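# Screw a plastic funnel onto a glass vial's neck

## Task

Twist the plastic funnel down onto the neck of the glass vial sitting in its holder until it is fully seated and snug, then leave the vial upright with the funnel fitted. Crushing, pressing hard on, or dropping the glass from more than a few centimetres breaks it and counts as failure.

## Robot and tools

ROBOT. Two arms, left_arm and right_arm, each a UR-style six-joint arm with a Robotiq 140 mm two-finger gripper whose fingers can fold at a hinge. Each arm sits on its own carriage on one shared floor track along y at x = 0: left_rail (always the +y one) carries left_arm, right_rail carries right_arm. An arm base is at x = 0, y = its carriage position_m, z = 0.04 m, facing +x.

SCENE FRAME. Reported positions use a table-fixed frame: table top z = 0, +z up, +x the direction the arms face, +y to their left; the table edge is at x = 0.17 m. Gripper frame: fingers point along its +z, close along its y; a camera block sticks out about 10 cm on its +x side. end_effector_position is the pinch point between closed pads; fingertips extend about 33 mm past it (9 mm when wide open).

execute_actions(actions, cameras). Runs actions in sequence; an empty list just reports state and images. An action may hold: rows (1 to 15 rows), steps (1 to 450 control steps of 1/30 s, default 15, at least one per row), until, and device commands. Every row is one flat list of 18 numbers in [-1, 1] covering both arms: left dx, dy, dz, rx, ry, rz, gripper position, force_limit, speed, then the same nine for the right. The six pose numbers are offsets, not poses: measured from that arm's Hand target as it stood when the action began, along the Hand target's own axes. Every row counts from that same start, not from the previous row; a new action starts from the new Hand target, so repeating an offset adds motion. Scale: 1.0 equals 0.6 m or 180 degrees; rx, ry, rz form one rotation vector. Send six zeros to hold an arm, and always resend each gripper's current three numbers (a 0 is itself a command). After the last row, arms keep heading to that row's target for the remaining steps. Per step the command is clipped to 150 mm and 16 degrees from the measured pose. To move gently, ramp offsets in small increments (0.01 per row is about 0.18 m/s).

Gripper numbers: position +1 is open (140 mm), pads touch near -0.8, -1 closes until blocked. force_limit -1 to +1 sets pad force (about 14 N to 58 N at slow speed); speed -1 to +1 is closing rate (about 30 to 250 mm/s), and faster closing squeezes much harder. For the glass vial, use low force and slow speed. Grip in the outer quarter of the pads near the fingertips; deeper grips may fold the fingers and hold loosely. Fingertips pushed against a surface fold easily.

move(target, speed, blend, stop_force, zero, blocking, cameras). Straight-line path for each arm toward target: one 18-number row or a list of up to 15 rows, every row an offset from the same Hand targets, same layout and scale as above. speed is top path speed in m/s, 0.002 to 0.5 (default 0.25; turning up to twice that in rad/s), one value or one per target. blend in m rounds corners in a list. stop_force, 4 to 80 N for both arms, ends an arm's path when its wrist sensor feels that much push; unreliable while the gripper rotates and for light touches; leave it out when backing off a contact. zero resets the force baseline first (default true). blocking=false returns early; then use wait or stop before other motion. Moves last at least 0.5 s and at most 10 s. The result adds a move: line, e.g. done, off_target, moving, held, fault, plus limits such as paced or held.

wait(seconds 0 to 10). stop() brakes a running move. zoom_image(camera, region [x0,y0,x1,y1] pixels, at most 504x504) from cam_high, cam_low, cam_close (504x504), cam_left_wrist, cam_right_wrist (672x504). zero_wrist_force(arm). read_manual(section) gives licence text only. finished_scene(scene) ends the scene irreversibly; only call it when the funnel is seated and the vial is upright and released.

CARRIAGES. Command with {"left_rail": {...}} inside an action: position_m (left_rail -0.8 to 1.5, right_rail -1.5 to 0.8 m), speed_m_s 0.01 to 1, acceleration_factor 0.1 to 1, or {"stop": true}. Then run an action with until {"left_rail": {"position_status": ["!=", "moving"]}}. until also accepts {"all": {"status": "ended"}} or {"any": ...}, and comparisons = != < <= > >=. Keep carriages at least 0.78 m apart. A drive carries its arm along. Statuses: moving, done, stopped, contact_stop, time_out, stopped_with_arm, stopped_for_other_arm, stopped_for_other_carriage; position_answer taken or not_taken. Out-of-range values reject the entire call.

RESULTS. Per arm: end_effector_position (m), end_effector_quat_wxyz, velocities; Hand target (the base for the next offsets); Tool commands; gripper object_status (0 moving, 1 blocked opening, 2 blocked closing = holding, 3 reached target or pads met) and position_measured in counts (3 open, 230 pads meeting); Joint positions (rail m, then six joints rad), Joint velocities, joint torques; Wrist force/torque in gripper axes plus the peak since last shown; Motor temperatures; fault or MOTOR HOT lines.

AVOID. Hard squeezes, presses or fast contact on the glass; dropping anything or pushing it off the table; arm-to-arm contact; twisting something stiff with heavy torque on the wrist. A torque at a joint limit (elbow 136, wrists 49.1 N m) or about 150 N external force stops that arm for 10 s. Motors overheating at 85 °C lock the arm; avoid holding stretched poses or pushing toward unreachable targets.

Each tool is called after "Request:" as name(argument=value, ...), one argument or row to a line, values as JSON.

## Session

Request:
execute_actions(
  actions=[],
  cameras=["cam_high","cam_close","cam_right_wrist","cam_left_wrist"],
)

Scene clock: 0.00 s.
left_arm: end_effector_position=(+0.3563, +0.4786, +0.5790) position_measured=3 object_status=3 end_effector_quat_wxyz=(+0.000, +0.000, +1.000, +0.000) | right_arm: end_effector_position=(+0.3563, -0.3214, +0.5790) position_measured=3 object_status=3 end_effector_quat_wxyz=(+0.000, +0.000, +1.000, +0.000)
Joint positions: left_arm=[0.4 -0.28 -2.157 1.821 -1.235 -1.571 -0.281] | right_arm=[-0.4 -0.28 -2.157 1.821 -1.235 -1.571 -0.281]
Joint velocities: within noise
Joint torques (N m): no reading
Motor temperatures (°C): left_arm=[32 34 36 36 38 37] | right_arm=[33 30 34 39 35 38]
Wrist force (N): no reading
Wrist torque (N m): no reading
Wrist force, peak (N): no reading
Hand target: left_arm +0.3563, +0.4786, +0.5790; +0.000, +0.000, +1.000, +0.000 | right_arm +0.3563, -0.3214, +0.5790; +0.000, +0.000, +1.000, +0.000
Tool commands: left_gripper/position=+1.0 left_gripper/force_limit=+1.0 left_gripper/speed=+1.0 right_gripper/position=+1.0 right_gripper/force_limit=+1.0 right_gripper/speed=+1.0
left_rail: position_m=0.400 position_status=done
right_rail: position_m=-0.400 position_status=done
Images, in order (width x height): cam_high 504x504, cam_close 504x504, cam_left_wrist 672x504, cam_right_wrist 672x504.

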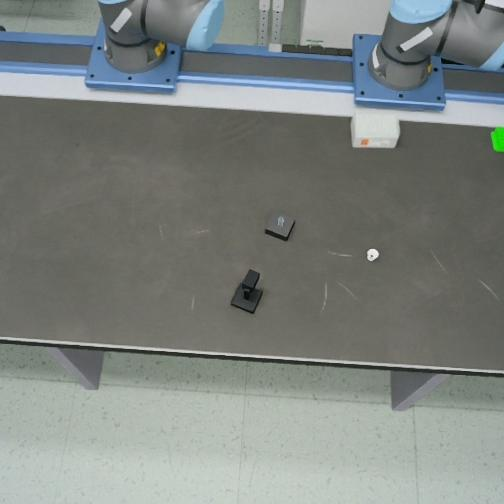

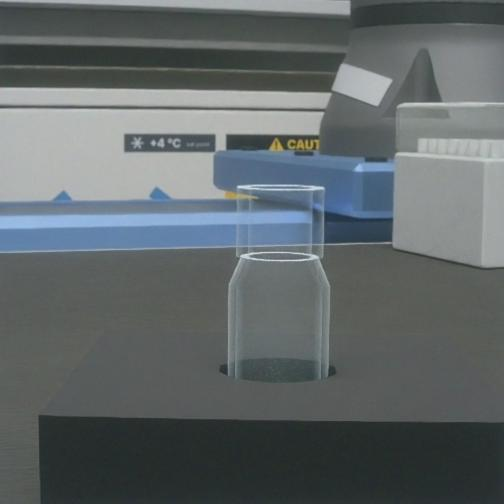

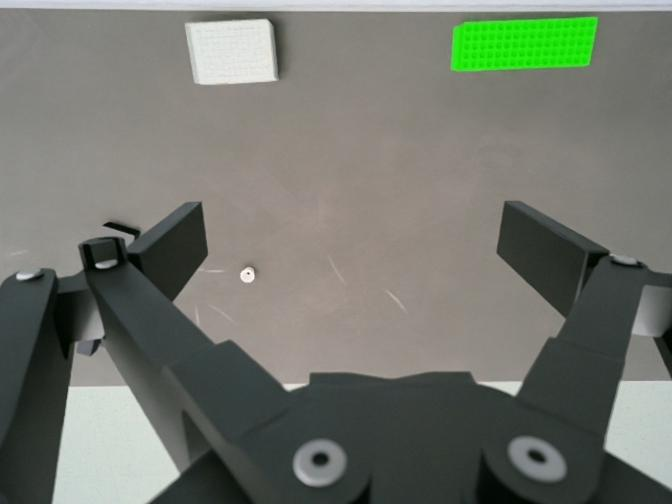

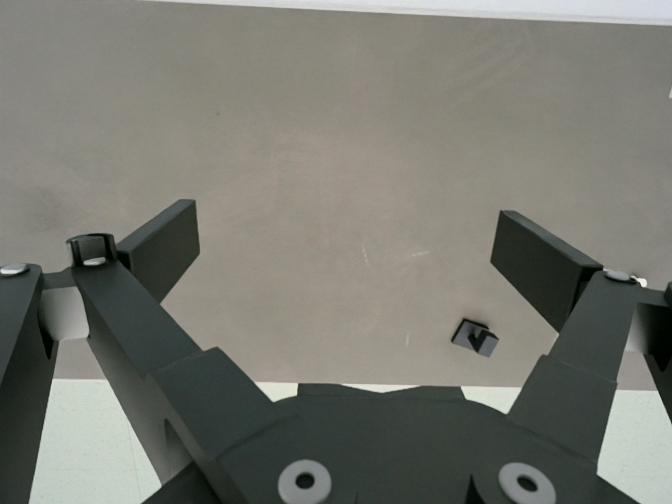

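Request:
move(
  target=[-0.406,-0.281,0.632,0,0,0,0.3,1,1,0,0,0,0,0,0,1,1,1],
  speed=0.4,
  cameras=["cam_left_wrist","cam_high"],
)

Scene clock: 3.13 s.
left_arm: end_effector_position=(+0.5999, +0.3100, +0.1999) position_measured=91 object_status=3 end_effector_quat_wxyz=(+0.000, +0.000, +1.000, +0.000) | right_arm: end_effector_position=(+0.3563, -0.3214, +0.5790) position_measured=3 object_status=3 end_effector_quat_wxyz=(+0.000, +0.000, +1.000, +0.000)
Joint positions: left_arm=[0.4 -0.44 -1.62 2.156 -2.108 -1.571 -0.44] | right_arm=[-0.4 -0.28 -2.157 1.821 -1.235 -1.571 -0.28]
Joint velocities: within noise
Joint torques (N m): left_arm=[9.04 -19.51 -52.78 -7.49 -3.12 1.77] | right_arm=[-2.87 1.29 -42.87 -4.25 0.46 -0.15]
Motor temperatures (°C): left_arm=[32 34 36 36 38 37] | right_arm=[33 30 34 39 35 38]
Wrist force (N): left_arm=[-0.2 0.7 -0.2] | right_arm=[0.4 0.0 -0.4]
Wrist torque (N m): left_arm=[0.18 0.02 0.03] | right_arm=[0.00 -0.08 0.00]
Wrist force, peak (N): left_arm=[-2.2 -0.3 3.4] | right_arm=[-0.3 0.0 -0.9]
Hand target: left_arm +0.6000, +0.3100, +0.1998; +0.000, +0.000, +1.000, +0.000 | right_arm +0.3563, -0.3214, +0.5790; +0.000, +0.000, +1.000, +0.000
Off the commanded pose: left_arm 0.000 m, 0 deg | right_arm 0.000 m, 0 deg.
left_rail: position_m=0.400 position_status=done
right_rail: position_m=-0.400 position_status=done
move: done
Images, in order (width x height): cam_high 504x504, cam_left_wrist 672x504.

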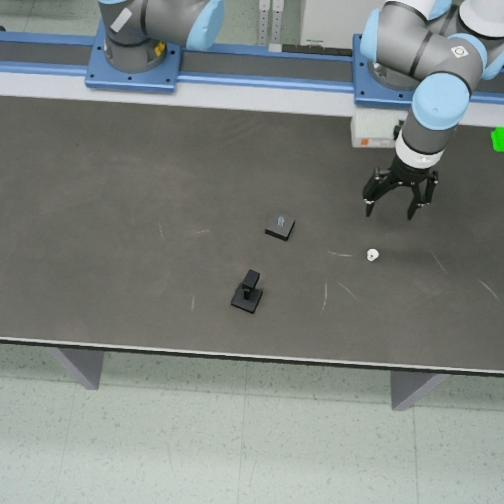

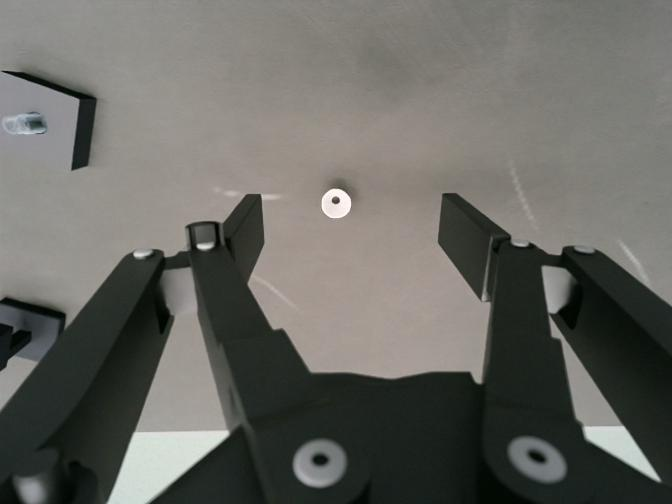

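Request:
move(
  target=[-0.058,-0.015,0.212,0,0,0,-0.1,1,0.3,0,0,0,0,0,0,1,1,1],
  cameras=["cam_left_wrist"],
)

Request:
zoom_image(
  camera="cam_left_wrist",
  region=[260, 130, 440, 310],
)

Scene clock: 5.40 s.
left_arm: end_effector_position=(+0.6347, +0.3010, +0.0727) position_measured=141 object_status=3 end_effector_quat_wxyz=(+0.000, +0.000, +1.000, +0.000) | right_arm: end_effector_position=(+0.3563, -0.3214, +0.5790) position_measured=3 object_status=3 end_effector_quat_wxyz=(+0.000, +0.000, +1.000, +0.000)
Joint positions: left_arm=[0.4 -0.429 -1.404 2.208 -2.375 -1.571 -0.429] | right_arm=[-0.4 -0.28 -2.157 1.821 -1.235 -1.571 -0.281]
Joint velocities: within noise
Joint torques (N m): left_arm=[9.18 -31.21 -44.32 -8.21 -3.32 2.07] | right_arm=[-3.03 2.38 -42 -3.83 0.39 -0.02]
Motor temperatures (°C): left_arm=[32 34 36 36 38 37] | right_arm=[33 30 34 39 35 38]
Wrist force (N): left_arm=[-0.3 1.2 -0.1] | right_arm=[0.5 0.4 0.0]
Wrist torque (N m): left_arm=[0.29 0.04 0.03] | right_arm=[0.09 -0.10 0.00]
Wrist force, peak (N): left_arm=[0.1 0.8 -3.4] | right_arm=[0.8 -0.2 -0.1]
Hand target: left_arm +0.6348, +0.3010, +0.0726; +0.000, +0.000, +1.000, +0.000 | right_arm +0.3563, -0.3214, +0.5790; +0.000, +0.000, +1.000, +0.000
Off the commanded pose: left_arm 0.000 m, 0 deg | right_arm 0.000 m, 0 deg.
left_rail: position_m=0.400 position_status=done
right_rail: position_m=-0.400 position_status=done
move: done
Images, in order (width x height): cam_left_wrist 672x504.

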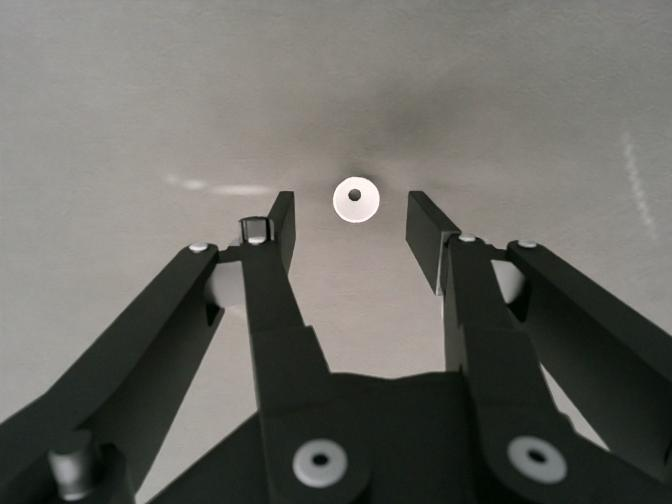

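Scaled by 2.800 from the camera's 672x504 image, which has a finer 960x720 frame.

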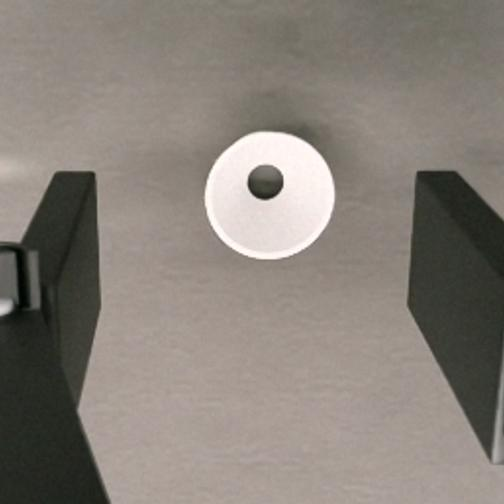

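Request:
move(
  target=[
    [0.0095,0.005,0,0,0,0,-0.1,1,0.3,0,0,0,0,0,0,1,1,1],
    [0.0095,0.005,0.0503,0,0,0,-0.1,1,0.3,0,0,0,0,0,0,1,1,1],
    [0.0095,0.005,0.0503,0,0,0,-1,-0.3,-1,0,0,0,0,0,0,1,1,1],
  ],
  blend=[0.003,0,0],
  cameras=["cam_left_wrist"],
)

Request:
zoom_image(
  camera="cam_left_wrist",
  region=[285, 150, 415, 280],
)

Scene clock: 8.90 s.
left_arm: end_effector_position=(+0.6291, +0.3040, +0.0424) position_measured=195 object_status=0 end_effector_quat_wxyz=(+0.000, +0.000, +1.000, +0.000) | right_arm: end_effector_position=(+0.3563, -0.3214, +0.5790) position_measured=3 object_status=3 end_effector_quat_wxyz=(+0.000, +0.000, +1.000, +0.000)
Joint positions: left_arm=[0.4 -0.429 -1.366 2.238 -2.443 -1.571 -0.429] | right_arm=[-0.4 -0.28 -2.157 1.821 -1.235 -1.571 -0.281]
Joint velocities: within noise
Joint torques (N m): left_arm=[8.49 -33.09 -24.62 -6.27 -1.88 1.81] | right_arm=[-3.77 4.41 -40.43 -3.58 0.35 -0.14]
Motor temperatures (°C): left_arm=[32 34 36 36 38 37] | right_arm=[33 30 34 39 35 38]
Wrist force (N): left_arm=[-0.1 1.0 -5.2] | right_arm=[0.1 0.7 -0.3]
Wrist torque (N m): left_arm=[0.25 0.08 0.01] | right_arm=[0.15 -0.03 -0.01]
Wrist force, peak (N): left_arm=[0.3 1.1 -5.4] | right_arm=[0.6 0.4 -0.9]
Hand target: left_arm +0.6291, +0.3040, +0.0424; +0.000, +0.000, +1.000, +0.000 | right_arm +0.3563, -0.3214, +0.5790; +0.000, +0.000, +1.000, +0.000
Off the commanded pose: left_arm 0.000 m, 0 deg | right_arm 0.000 m, 0 deg.
left_rail: position_m=0.400 position_status=done
right_rail: position_m=-0.400 position_status=done
move: done
Images, in order (width x height): cam_left_wrist 672x504.

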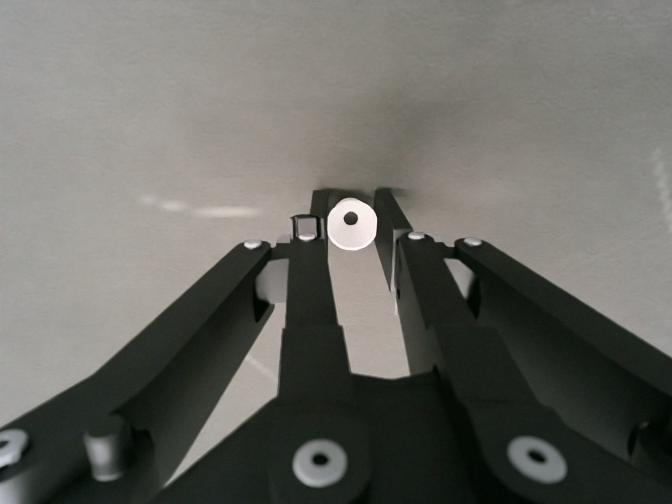

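Scaled by 3.877 from the camera's 672x504 image, which has a finer 960x720 frame.

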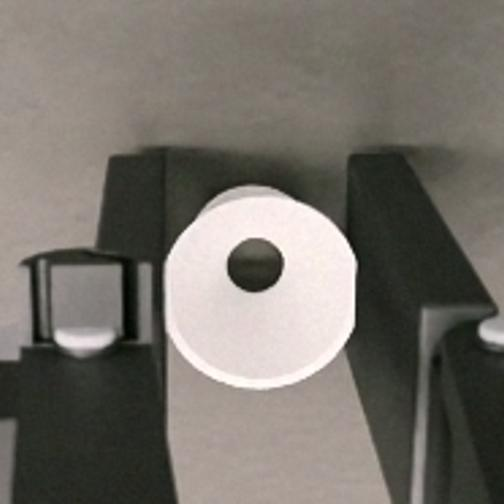

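Request:
move(
  target=[
    [0,0,-0.1,0,0,-0.1,-1,-0.3,-1,0,0,0,0,0,0,1,1,1],
    [0.054,-0.194,-0.179,0,0,-0.833,-1,-0.3,-1,0,0,0,0,0,0,1,1,1],
    [0.108,-0.387,-0.179,0,0,0.333,-1,-0.3,-1,0,0,0,0,0,0,1,1,1],
  ],
  speed=0.5,
  blend=[0.03,0.03,0],
  cameras=["cam_left_wrist","cam_close"],
)

Request:
zoom_image(
  camera="cam_left_wrist",
  region=[260, 110, 440, 290],
)

Scene clock: 16.53 s.
left_arm: end_effector_position=(+0.5643, +0.0718, +0.1499) position_measured=195 object_status=2 end_effector_quat_wxyz=(+0.000, +0.500, +0.866, +0.000) | right_arm: end_effector_position=(+0.3563, -0.3214, +0.5790) position_measured=3 object_status=3 end_effector_quat_wxyz=(+0.000, +0.000, +1.000, +0.000)
Joint positions: left_arm=[0.4 -0.797 -1.488 2.127 -2.21 -1.571 -6.034] | right_arm=[-0.4 -0.28 -2.157 1.821 -1.235 -1.571 -0.281]
Joint velocities: within noise
Joint torques (N m): left_arm=[-7.35 -29.41 -49.26 -2.84 2.4 -2.79] | right_arm=[-4.03 7.38 -39.85 -2.27 0.4 -0.18]
Motor temperatures (°C): left_arm=[32 34 36 36 38 37] | right_arm=[33 30 34 39 35 38]
Wrist force (N): left_arm=[0.3 1.2 0.1] | right_arm=[0.6 -0.5 -0.2]
Wrist torque (N m): left_arm=[0.28 -0.09 0.04] | right_arm=[-0.11 -0.14 0.00]
Wrist force, peak (N): left_arm=[0.3 1.3 -5.2] | right_arm=[0.5 0.3 -1.0]
Hand target: left_arm +0.5643, +0.0718, +0.1499; +0.000, +0.500, +0.866, +0.000 | right_arm +0.3563, -0.3214, +0.5790; +0.000, +0.000, +1.000, +0.000
Off the commanded pose: left_arm 0.000 m, 0 deg | right_arm 0.000 m, 0 deg.
left_rail: position_m=0.400 position_status=done
right_rail: position_m=-0.400 position_status=done
move: done
Images, in order (width x height): cam_close 504x504, cam_left_wrist 672x504.

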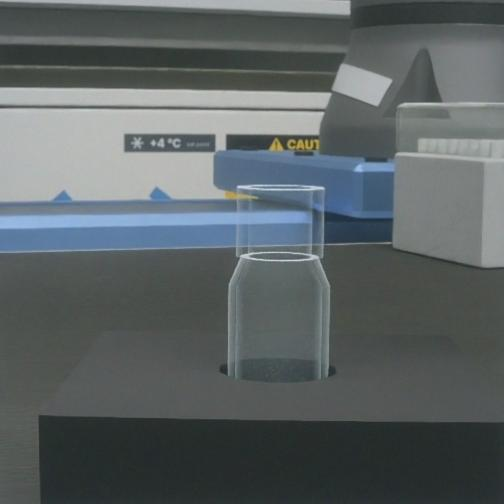

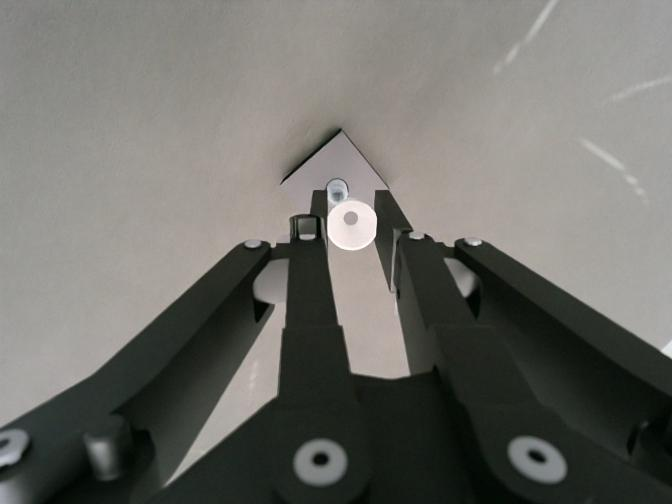

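Scaled by 2.800 from the camera's 672x504 image, which has a finer 960x720 frame.

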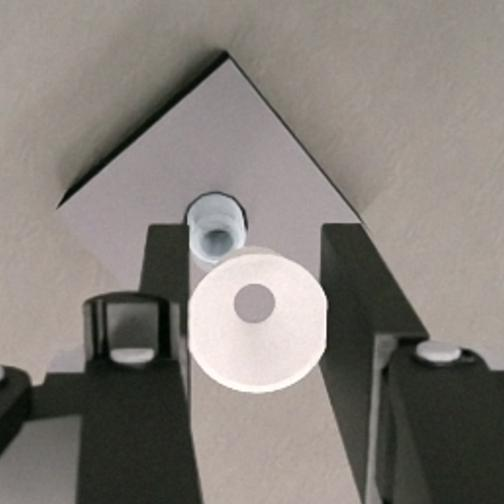

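Request:
move(
  target=[
    [-0.0042,-0.0117,0.0865,0,0,0,-1,-0.3,-1,0,0,0,0,0,0,1,1,1],
  ],
  speed=0.1,
  cameras=["cam_left_wrist","cam_close"],
)

Request:
zoom_image(
  camera="cam_left_wrist",
  region=[320, 170, 380, 230],
)

Request:
zoom_image(
  camera="cam_close",
  region=[180, 90, 400, 310],
)

Scene clock: 18.63 s.
left_arm: end_effector_position=(+0.5595, +0.0661, +0.0980) position_measured=195 object_status=2 end_effector_quat_wxyz=(+0.000, +0.500, +0.866, +0.000) | right_arm: end_effector_position=(+0.3563, -0.3214, +0.5790) position_measured=3 object_status=3 end_effector_quat_wxyz=(+0.000, +0.000, +1.000, +0.000)
Joint positions: left_arm=[0.4 -0.809 -1.426 2.173 -2.318 -1.571 -6.046] | right_arm=[-0.4 -0.28 -2.157 1.821 -1.235 -1.571 -0.281]
Joint velocities: within noise
Joint torques (N m): left_arm=[-9.98 -30.89 -23.81 -7.82 0.8 -2.72] | right_arm=[-4.23 7.85 -40.03 -2.15 0.42 -0.15]
Motor temperatures (°C): left_arm=[32 34 36 36 38 37] | right_arm=[33 30 34 39 35 38]
Wrist force (N): left_arm=[-0.4 1.1 0.2] | right_arm=[0.5 -0.1 -0.5]
Wrist torque (N m): left_arm=[0.24 0.07 0.02] | right_arm=[-0.02 -0.12 0.00]
Wrist force, peak (N): left_arm=[0.0 1.2 -1.7] | right_arm=[0.7 -0.1 -0.7]
Hand target: left_arm +0.5595, +0.0661, +0.0980; +0.000, +0.500, +0.866, +0.000 | right_arm +0.3563, -0.3214, +0.5790; +0.000, +0.000, +1.000, +0.000
Off the commanded pose: left_arm 0.000 m, 0 deg | right_arm 0.000 m, 0 deg.
left_rail: position_m=0.400 position_status=done
right_rail: position_m=-0.400 position_status=done
move: done
Images, in order (width x height): cam_close 504x504, cam_left_wrist 672x504.

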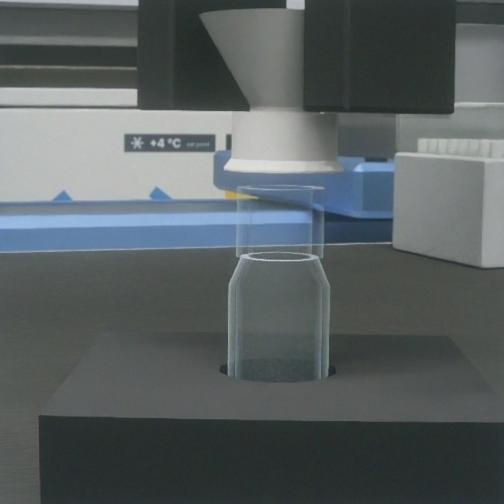

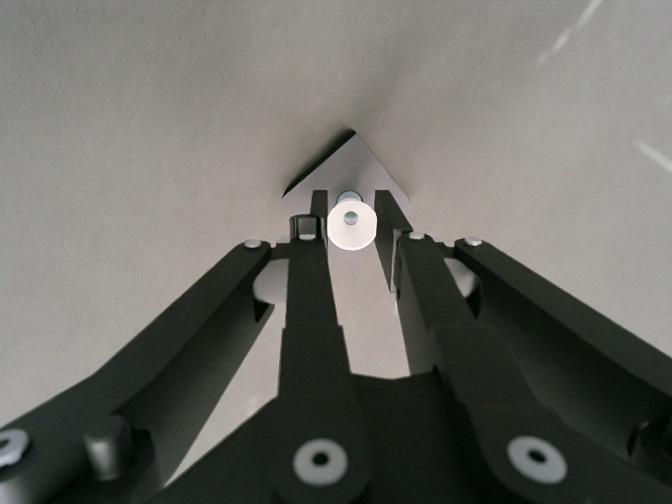

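Scaled by 8.400 from the camera's 672x504 image, which has a finer 960x720 frame.

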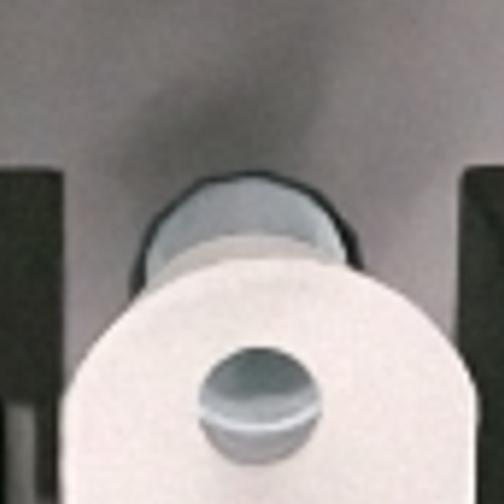

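Scaled by 2.291 from the camera's 504x504 image, which has a finer 720x720 frame.

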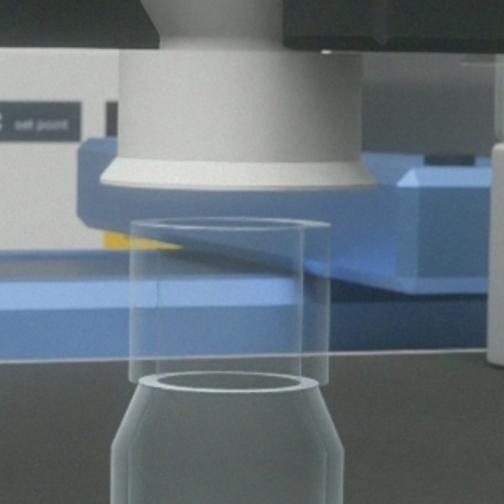

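Request:
move(
  target=[
    [-0.00065,-0.0004,0.005,0,0,0,-1,-0.3,-1,0,0,0,0,0,0,1,1,1],
    [-0.00065,-0.0004,0.022,0,0,0,-1,-0.3,-1,0,0,0,0,0,0,1,1,1],
  ],
  speed=0.01,
  stop_force=4,
  cameras=["cam_left_wrist","cam_close"],
)

Request:
zoom_image(
  camera="cam_close",
  region=[180, 90, 400, 310],
)

Scene clock: 21.27 s.
left_arm: end_effector_position=(+0.5595, +0.0656, +0.0951) position_measured=195 object_status=2 end_effector_quat_wxyz=(+0.000, +0.500, +0.866, +0.000) | right_arm: end_effector_position=(+0.3563, -0.3214, +0.5790) position_measured=3 object_status=3 end_effector_quat_wxyz=(+0.000, +0.000, +1.000, +0.000)
Joint positions: left_arm=[0.4 -0.809 -1.421 2.175 -2.324 -1.571 -6.046] | right_arm=[-0.4 -0.28 -2.157 1.821 -1.235 -1.571 -0.28]
Joint velocities: within noise
Joint torques (N m): left_arm=[8.81 -73.02 -44.21 -2.98 0.94 -0.21] | right_arm=[-3.5 8.08 -40.03 -2.11 0.25 -0.13]
Motor temperatures (°C): left_arm=[32 34 36 36 38 37] | right_arm=[33 30 34 39 35 38]
Wrist force (N): left_arm=[0.2 1.1 -2.6] | right_arm=[0.3 -0.3 -0.1]
Wrist torque (N m): left_arm=[0.18 -0.08 0.02] | right_arm=[-0.05 -0.06 0.00]
Wrist force, peak (N): left_arm=[-0.1 1.3 -5.3] | right_arm=[0.7 -0.2 -0.7]
Hand target: left_arm +0.5595, +0.0656, +0.0951; +0.000, +0.500, +0.866, +0.000 (not the last commanded pose) | right_arm +0.3563, -0.3214, +0.5790; +0.000, +0.000, +1.000, +0.000
Off the commanded pose: left_arm 0.010 m, 0 deg | right_arm 0.000 m, 0 deg.
left_rail: position_m=0.400 position_status=done
right_rail: position_m=-0.400 position_status=done
move: contact (left_arm); path passed 0 of 2 targets
Images, in order (width x height): cam_close 504x504, cam_left_wrist 672x504.

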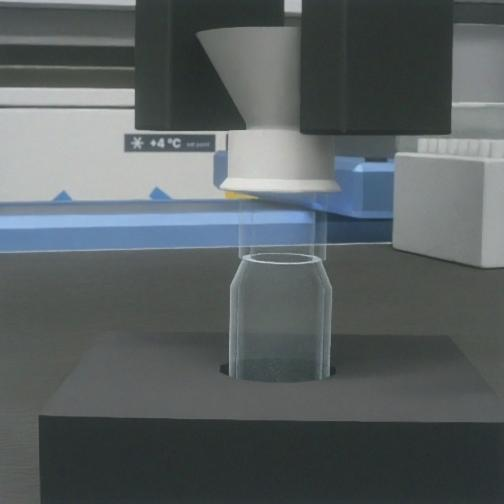

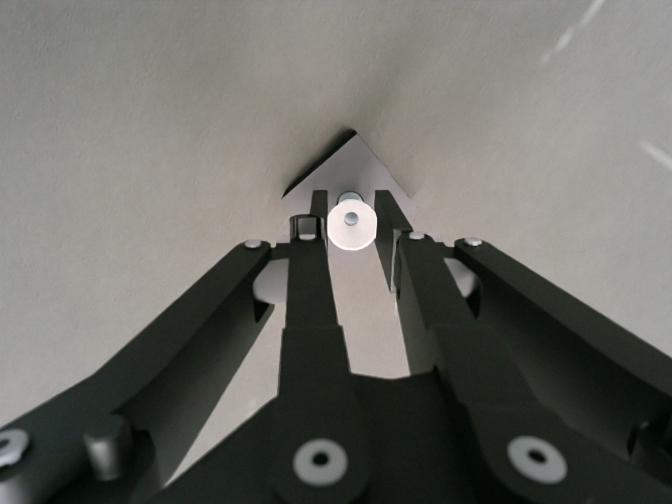

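Scaled by 2.291 from the camera's 504x504 image, which has a finer 720x720 frame.

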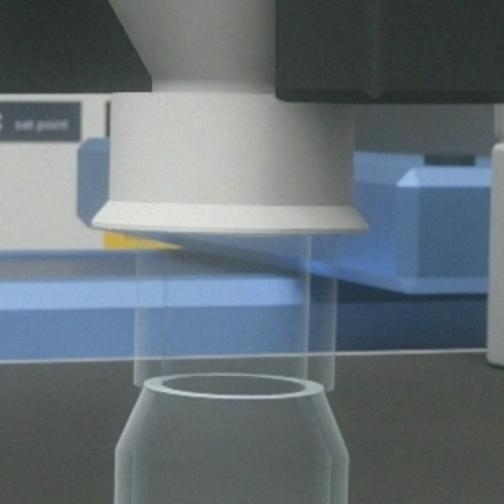

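Request:
zoom_image(
  camera="cam_left_wrist",
  region=[320, 170, 380, 230],
)

Scaled by 8.400 from the camera's 672x504 image, which has a finer 960x720 frame.

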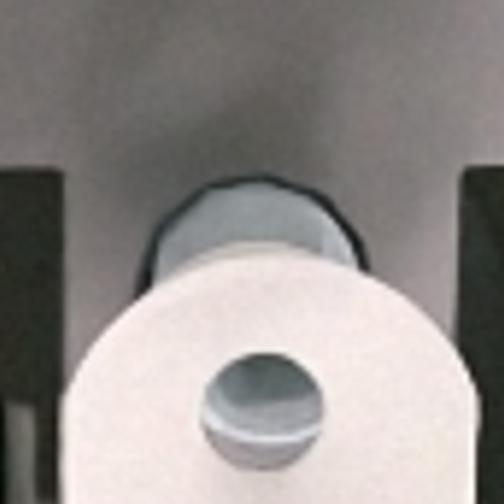

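Request:
move(
  target=[
    [-0.0025,0.0013,-0.006,0,0,0,-1,-0.3,-1,0,0,0,0,0,0,1,1,1],
    [-0.0025,0.0013,0.02,0,0,0,-1,-0.3,-1,0,0,0,0,0,0,1,1,1],
  ],
  speed=[0.03,0.01],
  stop_force=4,
  cameras=["cam_close"],
)

Request:
zoom_image(
  camera="cam_close",
  region=[180, 90, 400, 310],
)

Scene clock: 27.67 s.
left_arm: end_effector_position=(+0.5609, +0.0647, +0.0903) position_measured=195 object_status=2 end_effector_quat_wxyz=(+0.000, +0.500, +0.866, +0.000) | right_arm: end_effector_position=(+0.3563, -0.3214, +0.5790) position_measured=3 object_status=3 end_effector_quat_wxyz=(+0.000, +0.000, +1.000, +0.000)
Joint positions: left_arm=[0.4 -0.809 -1.412 2.175 -2.334 -1.571 -6.046] | right_arm=[-0.4 -0.28 -2.157 1.821 -1.235 -1.571 -0.28]
Joint velocities: within noise
Joint torques (N m): left_arm=[7.58 -70.34 -42.33 -2.58 1.39 1.61] | right_arm=[-4.26 6.54 -40.72 -2.23 0.38 -0.15]
Motor temperatures (°C): left_arm=[32 34 36 36 38 37] | right_arm=[33 29 34 39 35 38]
Wrist force (N): left_arm=[-0.1 0.7 -6.2] | right_arm=[0.2 -0.3 -0.6]
Wrist torque (N m): left_arm=[0.28 -0.01 0.03] | right_arm=[-0.07 -0.05 0.00]
Wrist force, peak (N): left_arm=[-0.3 0.2 -9.9] | right_arm=[0.6 -0.7 -0.6]
Hand target: left_arm +0.5609, +0.0647, +0.0903; +0.000, +0.500, +0.866, +0.000 (not the last commanded pose) | right_arm +0.3563, -0.3214, +0.5790; +0.000, +0.000, +1.000, +0.000
Off the commanded pose: left_arm 0.007 m, 0 deg | right_arm 0.000 m, 0 deg.
left_rail: position_m=0.400 position_status=done
right_rail: position_m=-0.400 position_status=done
move: contact (left_arm); path passed 1 of 2 targets
Images, in order (width x height): cam_close 504x504.

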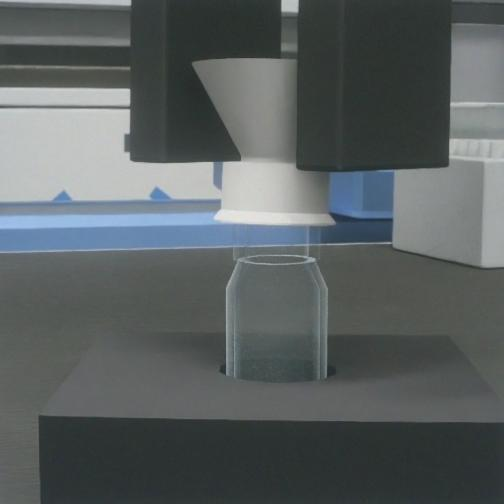

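Scaled by 2.291 from the camera's 504x504 image, which has a finer 720x720 frame.

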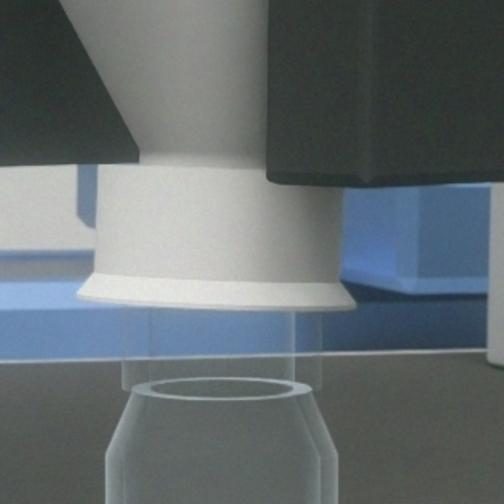

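Request:
move(
  target=[
    [0,0,0.002,0,0,0.94,-1,-0.3,-1,0,0,0,0,0,0,1,1,1],
    [0,0,0.004,0,0,-0.12,-1,-0.3,-1,0,0,0,0,0,0,1,1,1],
  ],
  speed=0.5,
  cameras=["cam_close"],
)

Request:
zoom_image(
  camera="cam_close",
  region=[180, 90, 400, 310],
)

Scene clock: 35.43 s.
left_arm: end_effector_position=(+0.5609, +0.0647, +0.0879) position_measured=195 object_status=2 end_effector_quat_wxyz=(+0.000, +0.328, +0.945, +0.000) | right_arm: end_effector_position=(+0.3563, -0.3214, +0.5790) position_measured=3 object_status=3 end_effector_quat_wxyz=(+0.000, +0.000, +1.000, +0.000)
Joint positions: left_arm=[0.4 -0.809 -1.409 2.177 -2.339 -1.571 -0.139] | right_arm=[-0.4 -0.28 -2.157 1.821 -1.235 -1.571 -0.28]
Joint velocities: within noise
Joint torques (N m): left_arm=[9.53 -30.66 -43.61 -2.16 -2.87 1.82] | right_arm=[-4.24 6.48 -41.18 -1.88 0.44 0.01]
Motor temperatures (°C): left_arm=[32 34 35 36 38 37] | right_arm=[33 29 34 39 35 38]
Wrist force (N): left_arm=[-0.1 0.7 -5.9] | right_arm=[0.3 -0.2 -1.0]
Wrist torque (N m): left_arm=[0.32 -0.03 0.01] | right_arm=[-0.04 -0.07 0.00]
Wrist force, peak (N): left_arm=[0.0 2.0 -8.5] | right_arm=[0.7 0.4 -0.7]
Hand target: left_arm +0.5609, +0.0647, +0.0879; +0.000, +0.328, +0.945, +0.000 | right_arm +0.3563, -0.3214, +0.5790; +0.000, +0.000, +1.000, +0.000
Off the commanded pose: left_arm 0.000 m, 0 deg | right_arm 0.000 m, 0 deg.
left_rail: position_m=0.400 position_status=done
right_rail: position_m=-0.400 position_status=done
move: done
Images, in order (width x height): cam_close 504x504.

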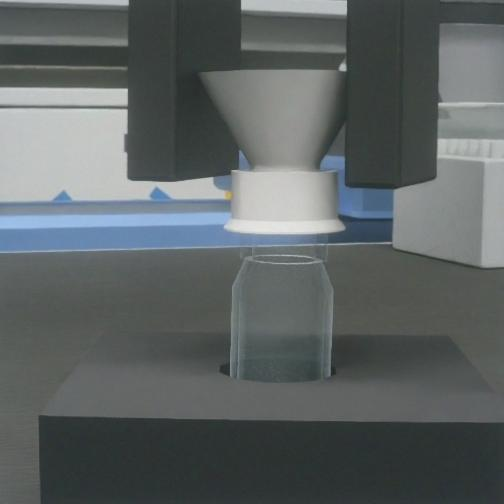

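Scaled by 2.291 from the camera's 504x504 image, which has a finer 720x720 frame.

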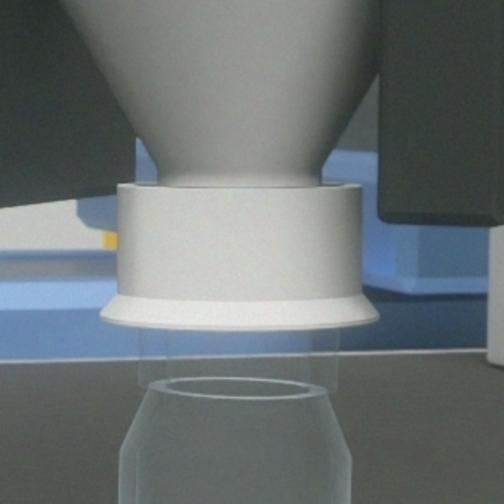

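Request:
move(
  target=[
    [0,0,0.002,0,0,0.94,-1,-0.3,-1,0,0,0,0,0,0,1,1,1],
    [0,0,0.0035,0,0,-0.12,-1,-0.3,-1,0,0,0,0,0,0,1,1,1],
  ],
  speed=0.5,
  cameras=["cam_close"],
)

Request:
zoom_image(
  camera="cam_close",
  region=[180, 90, 400, 310],
)

Scene clock: 44.43 s.
left_arm: end_effector_position=(+0.5609, +0.0647, +0.0858) position_measured=195 object_status=2 end_effector_quat_wxyz=(+0.000, +0.146, +0.989, +0.000) | right_arm: end_effector_position=(+0.3563, -0.3214, +0.5790) position_measured=3 object_status=3 end_effector_quat_wxyz=(+0.000, +0.000, +1.000, +0.000)
Joint positions: left_arm=[0.4 -0.809 -1.406 2.178 -2.343 -1.571 5.767] | right_arm=[-0.4 -0.28 -2.157 1.821 -1.235 -1.571 -0.281]
Joint velocities: within noise
Joint torques (N m): left_arm=[7.94 -32.08 -44.72 -2.64 -3.05 1.42] | right_arm=[-3.75 6.61 -41.94 -2.37 0.36 -0.17]
Motor temperatures (°C): left_arm=[32 34 35 36 38 37] | right_arm=[33 29 34 39 35 38]
Wrist force (N): left_arm=[-0.2 0.6 -1.6] | right_arm=[0.0 0.1 -0.4]
Wrist torque (N m): left_arm=[0.28 -0.01 0.01] | right_arm=[0.02 0.01 -0.01]
Wrist force, peak (N): left_arm=[0.4 1.0 -8.5] | right_arm=[0.1 0.0 -1.0]
Hand target: left_arm +0.5609, +0.0647, +0.0858; +0.000, +0.146, +0.989, +0.000 | right_arm +0.3563, -0.3214, +0.5790; +0.000, +0.000, +1.000, +0.000
Off the commanded pose: left_arm 0.000 m, 0 deg | right_arm 0.000 m, 0 deg.
left_rail: position_m=0.400 position_status=done
right_rail: position_m=-0.400 position_status=done
move: done
Images, in order (width x height): cam_close 504x504.

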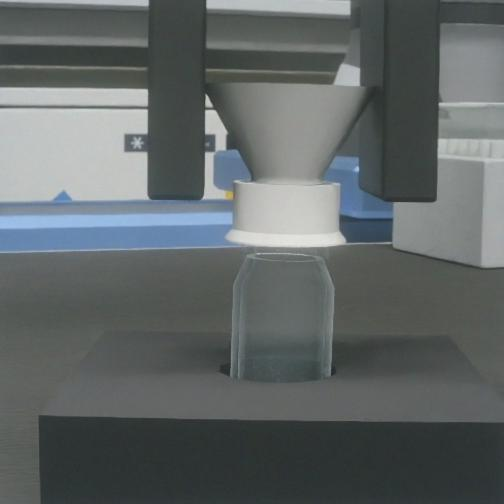

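Scaled by 2.291 from the camera's 504x504 image, which has a finer 720x720 frame.

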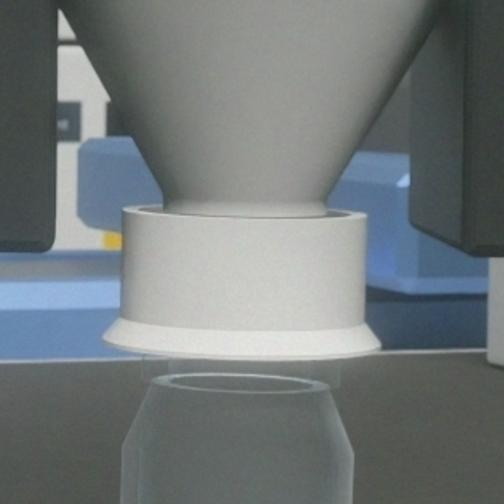

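Request:
move(
  target=[
    [0,0,0,0,0,0,-0.35,-0.3,-0.5,0,0,0,0,0,0,1,1,1],
    [0,0,0,0,0,-0.94,-0.35,-0.3,-0.5,0,0,0,0,0,0,1,1,1],
    [0,0,0,0,0,0.12,-0.35,-0.3,-0.5,0,0,0,0,0,0,1,1,1],
    [0,0,0,0,0,0.12,-1,-0.3,-1,0,0,0,0,0,0,1,1,1],
  ],
  speed=0.5,
  cameras=[],
)

Request:
move(
  target=[
    [0,0,0.001,0,0,0.94,-1,-0.3,-1,0,0,0,0,0,0,1,1,1],
    [0,0,0.0035,0,0,-0.12,-1,-0.3,-1,0,0,0,0,0,0,1,1,1],
  ],
  speed=0.5,
  cameras=["cam_close"],
)

Request:
zoom_image(
  camera="cam_close",
  region=[180, 90, 400, 310],
)

Scene clock: 53.90 s.
left_arm: end_effector_position=(+0.5609, +0.0647, +0.0858) position_measured=195 object_status=0 end_effector_quat_wxyz=(+0.000, +0.328, +0.945, +0.000) | right_arm: end_effector_position=(+0.3563, -0.3214, +0.5790) position_measured=3 object_status=3 end_effector_quat_wxyz=(+0.000, +0.000, +1.000, +0.000)
Joint positions: left_arm=[0.4 -0.809 -1.406 2.178 -2.343 -1.571 -0.139] | right_arm=[-0.4 -0.28 -2.157 1.821 -1.235 -1.571 -0.281]
Joint velocities: within noise
Joint torques (N m): left_arm=[-9.3 -73.14 -26.22 -3.47 2.44 -2.99] | right_arm=[-5.23 7.05 -42.89 -2.17 0.3 -0.16]
Motor temperatures (°C): left_arm=[32 34 35 36 38 37] | right_arm=[33 29 34 39 35 38]
Wrist force (N): left_arm=[0.1 0.9 -1.2] | right_arm=[0.4 0.0 -0.7]
Wrist torque (N m): left_arm=[0.18 -0.02 0.01] | right_arm=[0.00 -0.09 0.00]
Wrist force, peak (N): left_arm=[0.0 0.3 -2.0] | right_arm=[0.8 0.8 -0.1]
Hand target: left_arm +0.5609, +0.0647, +0.0858; +0.000, +0.328, +0.945, +0.000 | right_arm +0.3563, -0.3214, +0.5790; +0.000, +0.000, +1.000, +0.000
Off the commanded pose: left_arm 0.000 m, 0 deg | right_arm 0.000 m, 0 deg.
left_rail: position_m=0.400 position_status=done
right_rail: position_m=-0.400 position_status=done
move: done
No camera images: "cameras" was empty.

Scene clock: 61.23 s.
left_arm: end_effector_position=(+0.5609, +0.0647, +0.0837) position_measured=195 object_status=2 end_effector_quat_wxyz=(+0.000, +0.146, +0.989, +0.000) | right_arm: end_effector_position=(+0.3563, -0.3214, +0.5790) position_measured=3 object_status=3 end_effector_quat_wxyz=(+0.000, +0.000, +1.000, +0.000)
Joint positions: left_arm=[0.4 -0.809 -1.403 2.18 -2.347 -1.571 5.767] | right_arm=[-0.4 -0.28 -2.157 1.821 -1.235 -1.571 -0.281]
Joint velocities: within noise
Joint torques (N m): left_arm=[9.99 -28.83 -42.41 -1.83 -3.51 1.65] | right_arm=[-4.96 7.25 -43.35 -2.34 0.42 -0.23]
Motor temperatures (°C): left_arm=[32 34 35 36 38 37] | right_arm=[33 29 34 39 35 38]
Wrist force (N): left_arm=[0.3 1.9 -6.7] | right_arm=[0.4 0.3 0.1]
Wrist torque (N m): left_arm=[0.21 -0.08 -0.04] | right_arm=[0.07 -0.08 0.00]
Wrist force, peak (N): left_arm=[0.0 1.6 -9.2] | right_arm=[0.0 0.0 -0.9]
Hand target: left_arm +0.5609, +0.0647, +0.0837; +0.000, +0.146, +0.989, +0.000 | right_arm +0.3563, -0.3214, +0.5790; +0.000, +0.000, +1.000, +0.000
Off the commanded pose: left_arm 0.000 m, 0 deg | right_arm 0.000 m, 0 deg.
left_rail: position_m=0.400 position_status=done
right_rail: position_m=-0.400 position_status=done
move: done
Images, in order (width x height): cam_close 504x504.

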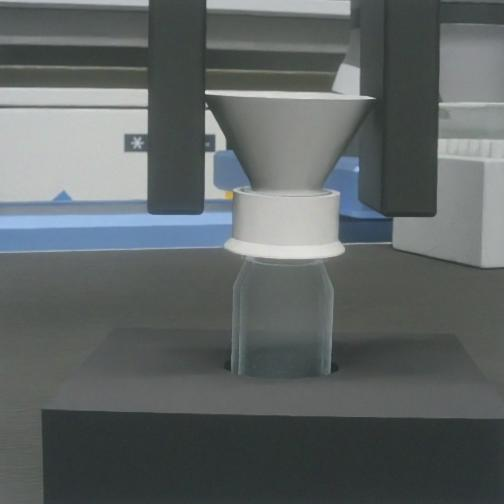

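Scaled by 2.291 from the camera's 504x504 image, which has a finer 720x720 frame.

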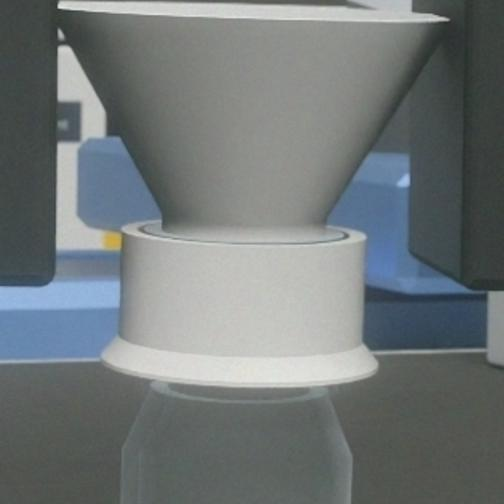

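Request:
move(
  target=[
    [0,0,0.001,0,0,0.13,-1,-0.3,-1,0,0,0,0,0,0,1,1,1],
  ],
  speed=0.4,
  cameras=[],
)

Request:
move(
  target=[
    [0,0,-0.0005,0,0,0,-0.3,-0.3,-0.5,0,0,0,0,0,0,1,1,1],
    [0,0,-0.12,0,0,0,-0.3,-0.3,-0.5,0,0,0,0,0,0,1,1,1],
  ],
  speed=0.15,
  cameras=["cam_close"],
)

Request:
zoom_image(
  camera="cam_close",
  region=[180, 90, 400, 310],
)

Scene clock: 63.47 s.
left_arm: end_effector_position=(+0.5609, +0.0647, +0.0831) position_measured=195 object_status=2 end_effector_quat_wxyz=(+0.000, +0.343, +0.939, +0.000) | right_arm: end_effector_position=(+0.3563, -0.3214, +0.5790) position_measured=3 object_status=3 end_effector_quat_wxyz=(+0.000, +0.000, +1.000, +0.000)
Joint positions: left_arm=[0.4 -0.809 -1.402 2.18 -2.349 -1.571 6.175] | right_arm=[-0.4 -0.28 -2.157 1.821 -1.235 -1.571 -0.28]
Joint velocities: within noise
Joint torques (N m): left_arm=[9.98 -28.9 -42.81 -1.93 -3.66 1.71] | right_arm=[-5.08 7.44 -44.03 -2.25 0.49 -0.17]
Motor temperatures (°C): left_arm=[32 34 35 36 38 37] | right_arm=[33 29 34 39 35 38]
Wrist force (N): left_arm=[0.0 1.2 -7.6] | right_arm=[0.5 0.2 -0.5]
Wrist torque (N m): left_arm=[0.13 -0.02 -0.05] | right_arm=[0.05 -0.11 0.00]
Wrist force, peak (N): left_arm=[-0.1 1.4 -9.1] | right_arm=[0.8 -0.5 -0.4]
Hand target: left_arm +0.5609, +0.0647, +0.0831; +0.000, +0.343, +0.939, +0.000 | right_arm +0.3563, -0.3214, +0.5790; +0.000, +0.000, +1.000, +0.000
Off the commanded pose: left_arm 0.000 m, 0 deg | right_arm 0.000 m, 0 deg.
left_rail: position_m=0.400 position_status=done
right_rail: position_m=-0.400 position_status=done
move: done
No camera images: "cameras" was empty.

Scene clock: 65.17 s.
left_arm: end_effector_position=(+0.5609, +0.0648, +0.1550) position_measured=167 object_status=3 end_effector_quat_wxyz=(+0.000, +0.343, +0.939, +0.000) | right_arm: end_effector_position=(+0.3563, -0.3214, +0.5790) position_measured=3 object_status=3 end_effector_quat_wxyz=(+0.000, +0.000, +1.000, +0.000)
Joint positions: left_arm=[0.4 -0.808 -1.493 2.121 -2.199 -1.571 6.175] | right_arm=[-0.4 -0.28 -2.157 1.821 -1.235 -1.571 -0.281]
Joint velocities: within noise
Joint torques (N m): left_arm=[-5.36 -69.23 -50.54 -2.65 -1.7 -3.39] | right_arm=[-5.24 7.6 -43.82 -2.28 0.52 -0.1]
Motor temperatures (°C): left_arm=[32 34 35 36 38 37] | right_arm=[33 29 34 39 35 38]
Wrist force (N): left_arm=[0.4 0.5 -0.3] | right_arm=[0.3 0.2 -0.2]
Wrist torque (N m): left_arm=[0.13 -0.08 0.03] | right_arm=[0.05 -0.07 0.00]
Wrist force, peak (N): left_arm=[-0.2 1.2 -7.5] | right_arm=[0.7 0.0 -0.7]
Hand target: left_arm +0.5609, +0.0647, +0.1551; +0.000, +0.343, +0.939, +0.000 | right_arm +0.3563, -0.3214, +0.5790; +0.000, +0.000, +1.000, +0.000
Off the commanded pose: left_arm 0.000 m, 0 deg | right_arm 0.000 m, 0 deg.
left_rail: position_m=0.400 position_status=done
right_rail: position_m=-0.400 position_status=done
move: done
Images, in order (width x height): cam_close 504x504.

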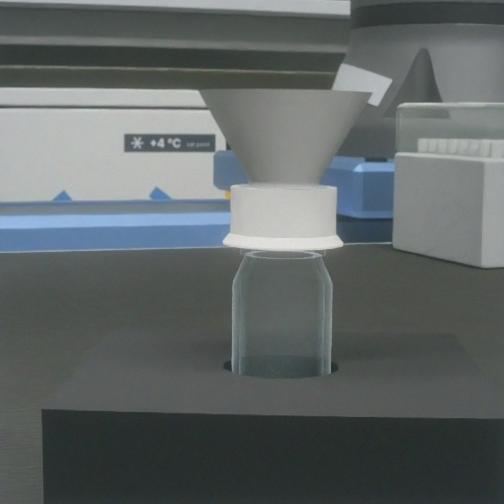

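Scaled by 2.291 from the camera's 504x504 image, which has a finer 720x720 frame.

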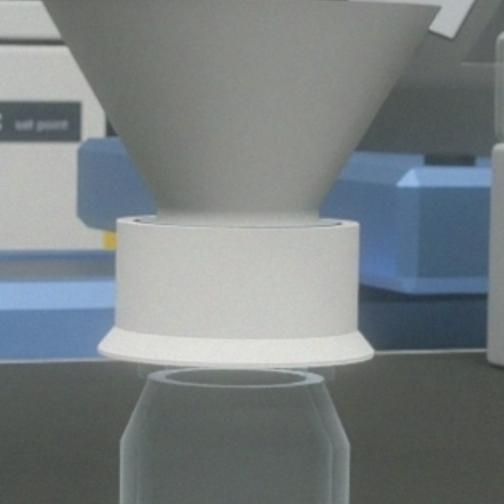

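Request:
move(
  target=[
    [0,0,0.02,0,0,-0.94,-0.3,-0.3,-0.5,0,0,0,0,0,0,1,1,1],
    [0,0,0.117,0,0,0.12,-0.3,-0.3,-0.5,0,0,0,0,0,0,1,1,1],
    [0,0,0.117,0,0,0.12,-1,-0.3,-1,0,0,0,0,0,0,1,1,1],
  ],
  speed=0.5,
  cameras=[],
)

Request:
move(
  target=[
    [0,0,0.001,0,0,0.94,-1,-0.3,-1,0,0,0,0,0,0,1,1,1],
    [0,0,0.0025,0,0,-0.12,-1,-0.3,-1,0,0,0,0,0,0,1,1,1],
  ],
  speed=0.5,
  cameras=["cam_close"],
)

Request:
move(
  target=[
    [0,0,-0.0005,0,0,0,-0.3,-0.3,-0.5,0,0,0,0,0,0,1,1,1],
    [0,0,-0.1,0,0,0,-0.3,-0.3,-0.5,0,0,0,0,0,0,1,1,1],
  ],
  speed=0.15,
  cameras=["cam_close"],
)

Request:
zoom_image(
  camera="cam_close",
  region=[180, 90, 400, 310],
)

Scene clock: 75.33 s.
left_arm: end_effector_position=(+0.5609, +0.0647, +0.0849) position_measured=195 object_status=0 end_effector_quat_wxyz=(+0.000, +0.513, +0.858, +0.000) | right_arm: end_effector_position=(+0.3563, -0.3214, +0.5790) position_measured=3 object_status=3 end_effector_quat_wxyz=(+0.000, +0.000, +1.000, +0.000)
Joint positions: left_arm=[0.4 -0.809 -1.405 2.179 -2.345 -1.571 0.269] | right_arm=[-0.4 -0.28 -2.157 1.821 -1.235 -1.571 -0.28]
Joint velocities: within noise
Joint torques (N m): left_arm=[-5.76 -33.98 -26.86 -6.82 2.52 -2.84] | right_arm=[-5.55 7.59 -44.67 -2.35 0.69 -0.07]
Motor temperatures (°C): left_arm=[32 34 35 36 38 37] | right_arm=[33 29 34 39 35 38]
Wrist force (N): left_arm=[0.0 1.2 -1.4] | right_arm=[0.4 -0.3 -0.3]
Wrist torque (N m): left_arm=[0.27 -0.02 0.02] | right_arm=[-0.05 -0.09 0.00]
Wrist force, peak (N): left_arm=[0.0 1.2 -1.4] | right_arm=[0.3 0.8 -0.8]
Hand target: left_arm +0.5609, +0.0647, +0.0849; +0.000, +0.513, +0.858, +0.000 | right_arm +0.3563, -0.3214, +0.5790; +0.000, +0.000, +1.000, +0.000
Off the commanded pose: left_arm 0.000 m, 0 deg | right_arm 0.000 m, 0 deg.
left_rail: position_m=0.400 position_status=done
right_rail: position_m=-0.400 position_status=done
move: done
No camera images: "cameras" was empty.

Scene clock: 82.67 s.
left_arm: end_effector_position=(+0.5609, +0.0647, +0.0834) position_measured=195 object_status=2 end_effector_quat_wxyz=(+0.000, +0.343, +0.939, +0.000) | right_arm: end_effector_position=(+0.3563, -0.3214, +0.5790) position_measured=3 object_status=3 end_effector_quat_wxyz=(+0.000, +0.000, +1.000, +0.000)
Joint positions: left_arm=[0.4 -0.809 -1.403 2.18 -2.348 -1.571 6.175] | right_arm=[-0.4 -0.28 -2.157 1.821 -1.235 -1.571 -0.28]
Joint velocities: within noise
Joint torques (N m): left_arm=[11.25 -29.53 -42.25 -1.79 -3.73 2.33] | right_arm=[-6.55 7.49 -45.4 -2.44 0.51 -0.38]
Motor temperatures (°C): left_arm=[32 34 35 36 38 37] | right_arm=[33 29 34 39 35 38]
Wrist force (N): left_arm=[0.1 1.3 -7.2] | right_arm=[0.0 -0.1 0.1]
Wrist torque (N m): left_arm=[0.14 -0.03 -0.03] | right_arm=[-0.02 -0.01 0.01]
Wrist force, peak (N): left_arm=[0.0 1.2 -9.4] | right_arm=[1.2 -0.2 0.3]
Hand target: left_arm +0.5609, +0.0647, +0.0834; +0.000, +0.343, +0.939, +0.000 | right_arm +0.3563, -0.3214, +0.5790; +0.000, +0.000, +1.000, +0.000
Off the commanded pose: left_arm 0.000 m, 0 deg | right_arm 0.000 m, 0 deg.
left_rail: position_m=0.400 position_status=done
right_rail: position_m=-0.400 position_status=done
move: done
Images, in order (width x height): cam_close 504x504.

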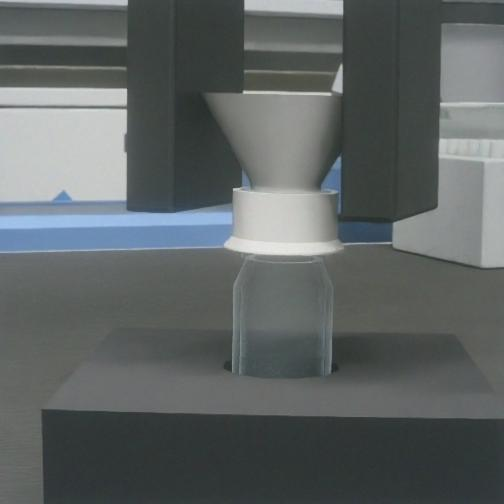

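Scene clock: 84.30 s.
left_arm: end_effector_position=(+0.5609, +0.0648, +0.1433) position_measured=167 object_status=3 end_effector_quat_wxyz=(+0.000, +0.343, +0.939, +0.000) | right_arm: end_effector_position=(+0.3563, -0.3214, +0.5790) position_measured=3 object_status=3 end_effector_quat_wxyz=(+0.000, +0.000, +1.000, +0.000)
Joint positions: left_arm=[0.4 -0.808 -1.48 2.132 -2.223 -1.571 6.175] | right_arm=[-0.4 -0.28 -2.157 1.821 -1.235 -1.571 -0.28]
Joint velocities: within noise
Joint torques (N m): left_arm=[-4.24 -69.94 -49.32 -2.93 -1.62 -2.54] | right_arm=[-5.71 8.03 -45.72 -2.31 0.63 -0.15]
Motor temperatures (°C): left_arm=[32 34 35 36 38 37] | right_arm=[33 29 34 39 35 38]
Wrist force (N): left_arm=[0.0 0.6 0.3] | right_arm=[0.3 -0.1 -0.1]
Wrist torque (N m): left_arm=[0.14 0.01 0.03] | right_arm=[-0.01 -0.07 0.00]
Wrist force, peak (N): left_arm=[0.0 1.3 -7.8] | right_arm=[0.0 -0.4 -0.8]
Hand target: left_arm +0.5609, +0.0647, +0.1434; +0.000, +0.343, +0.939, +0.000 | right_arm +0.3563, -0.3214, +0.5790; +0.000, +0.000, +1.000, +0.000
Off the commanded pose: left_arm 0.000 m, 0 deg | right_arm 0.000 m, 0 deg.
left_rail: position_m=0.400 position_status=done
right_rail: position_m=-0.400 position_status=done
move: done
Images, in order (width x height): cam_close 504x504.

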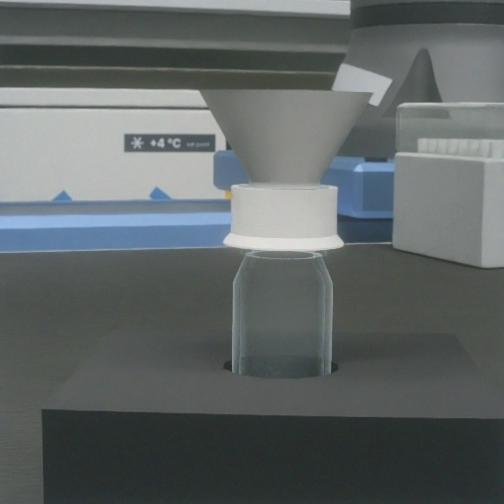

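Scaled by 2.291 from the camera's 504x504 image, which has a finer 720x720 frame.

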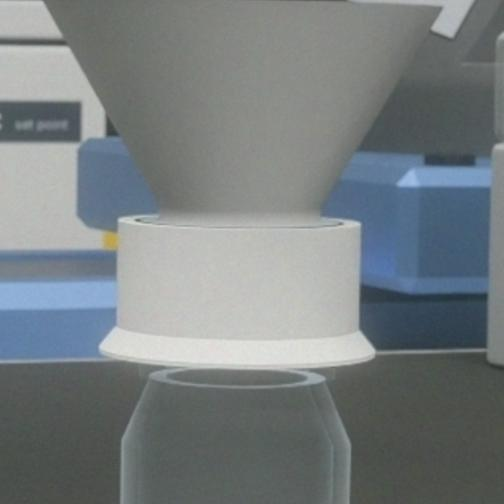

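Position unchanged after another full turn: it's bottomed and snug.

Request:
finished_scene(
  scene=2,
)

The scene is finished: the task was done.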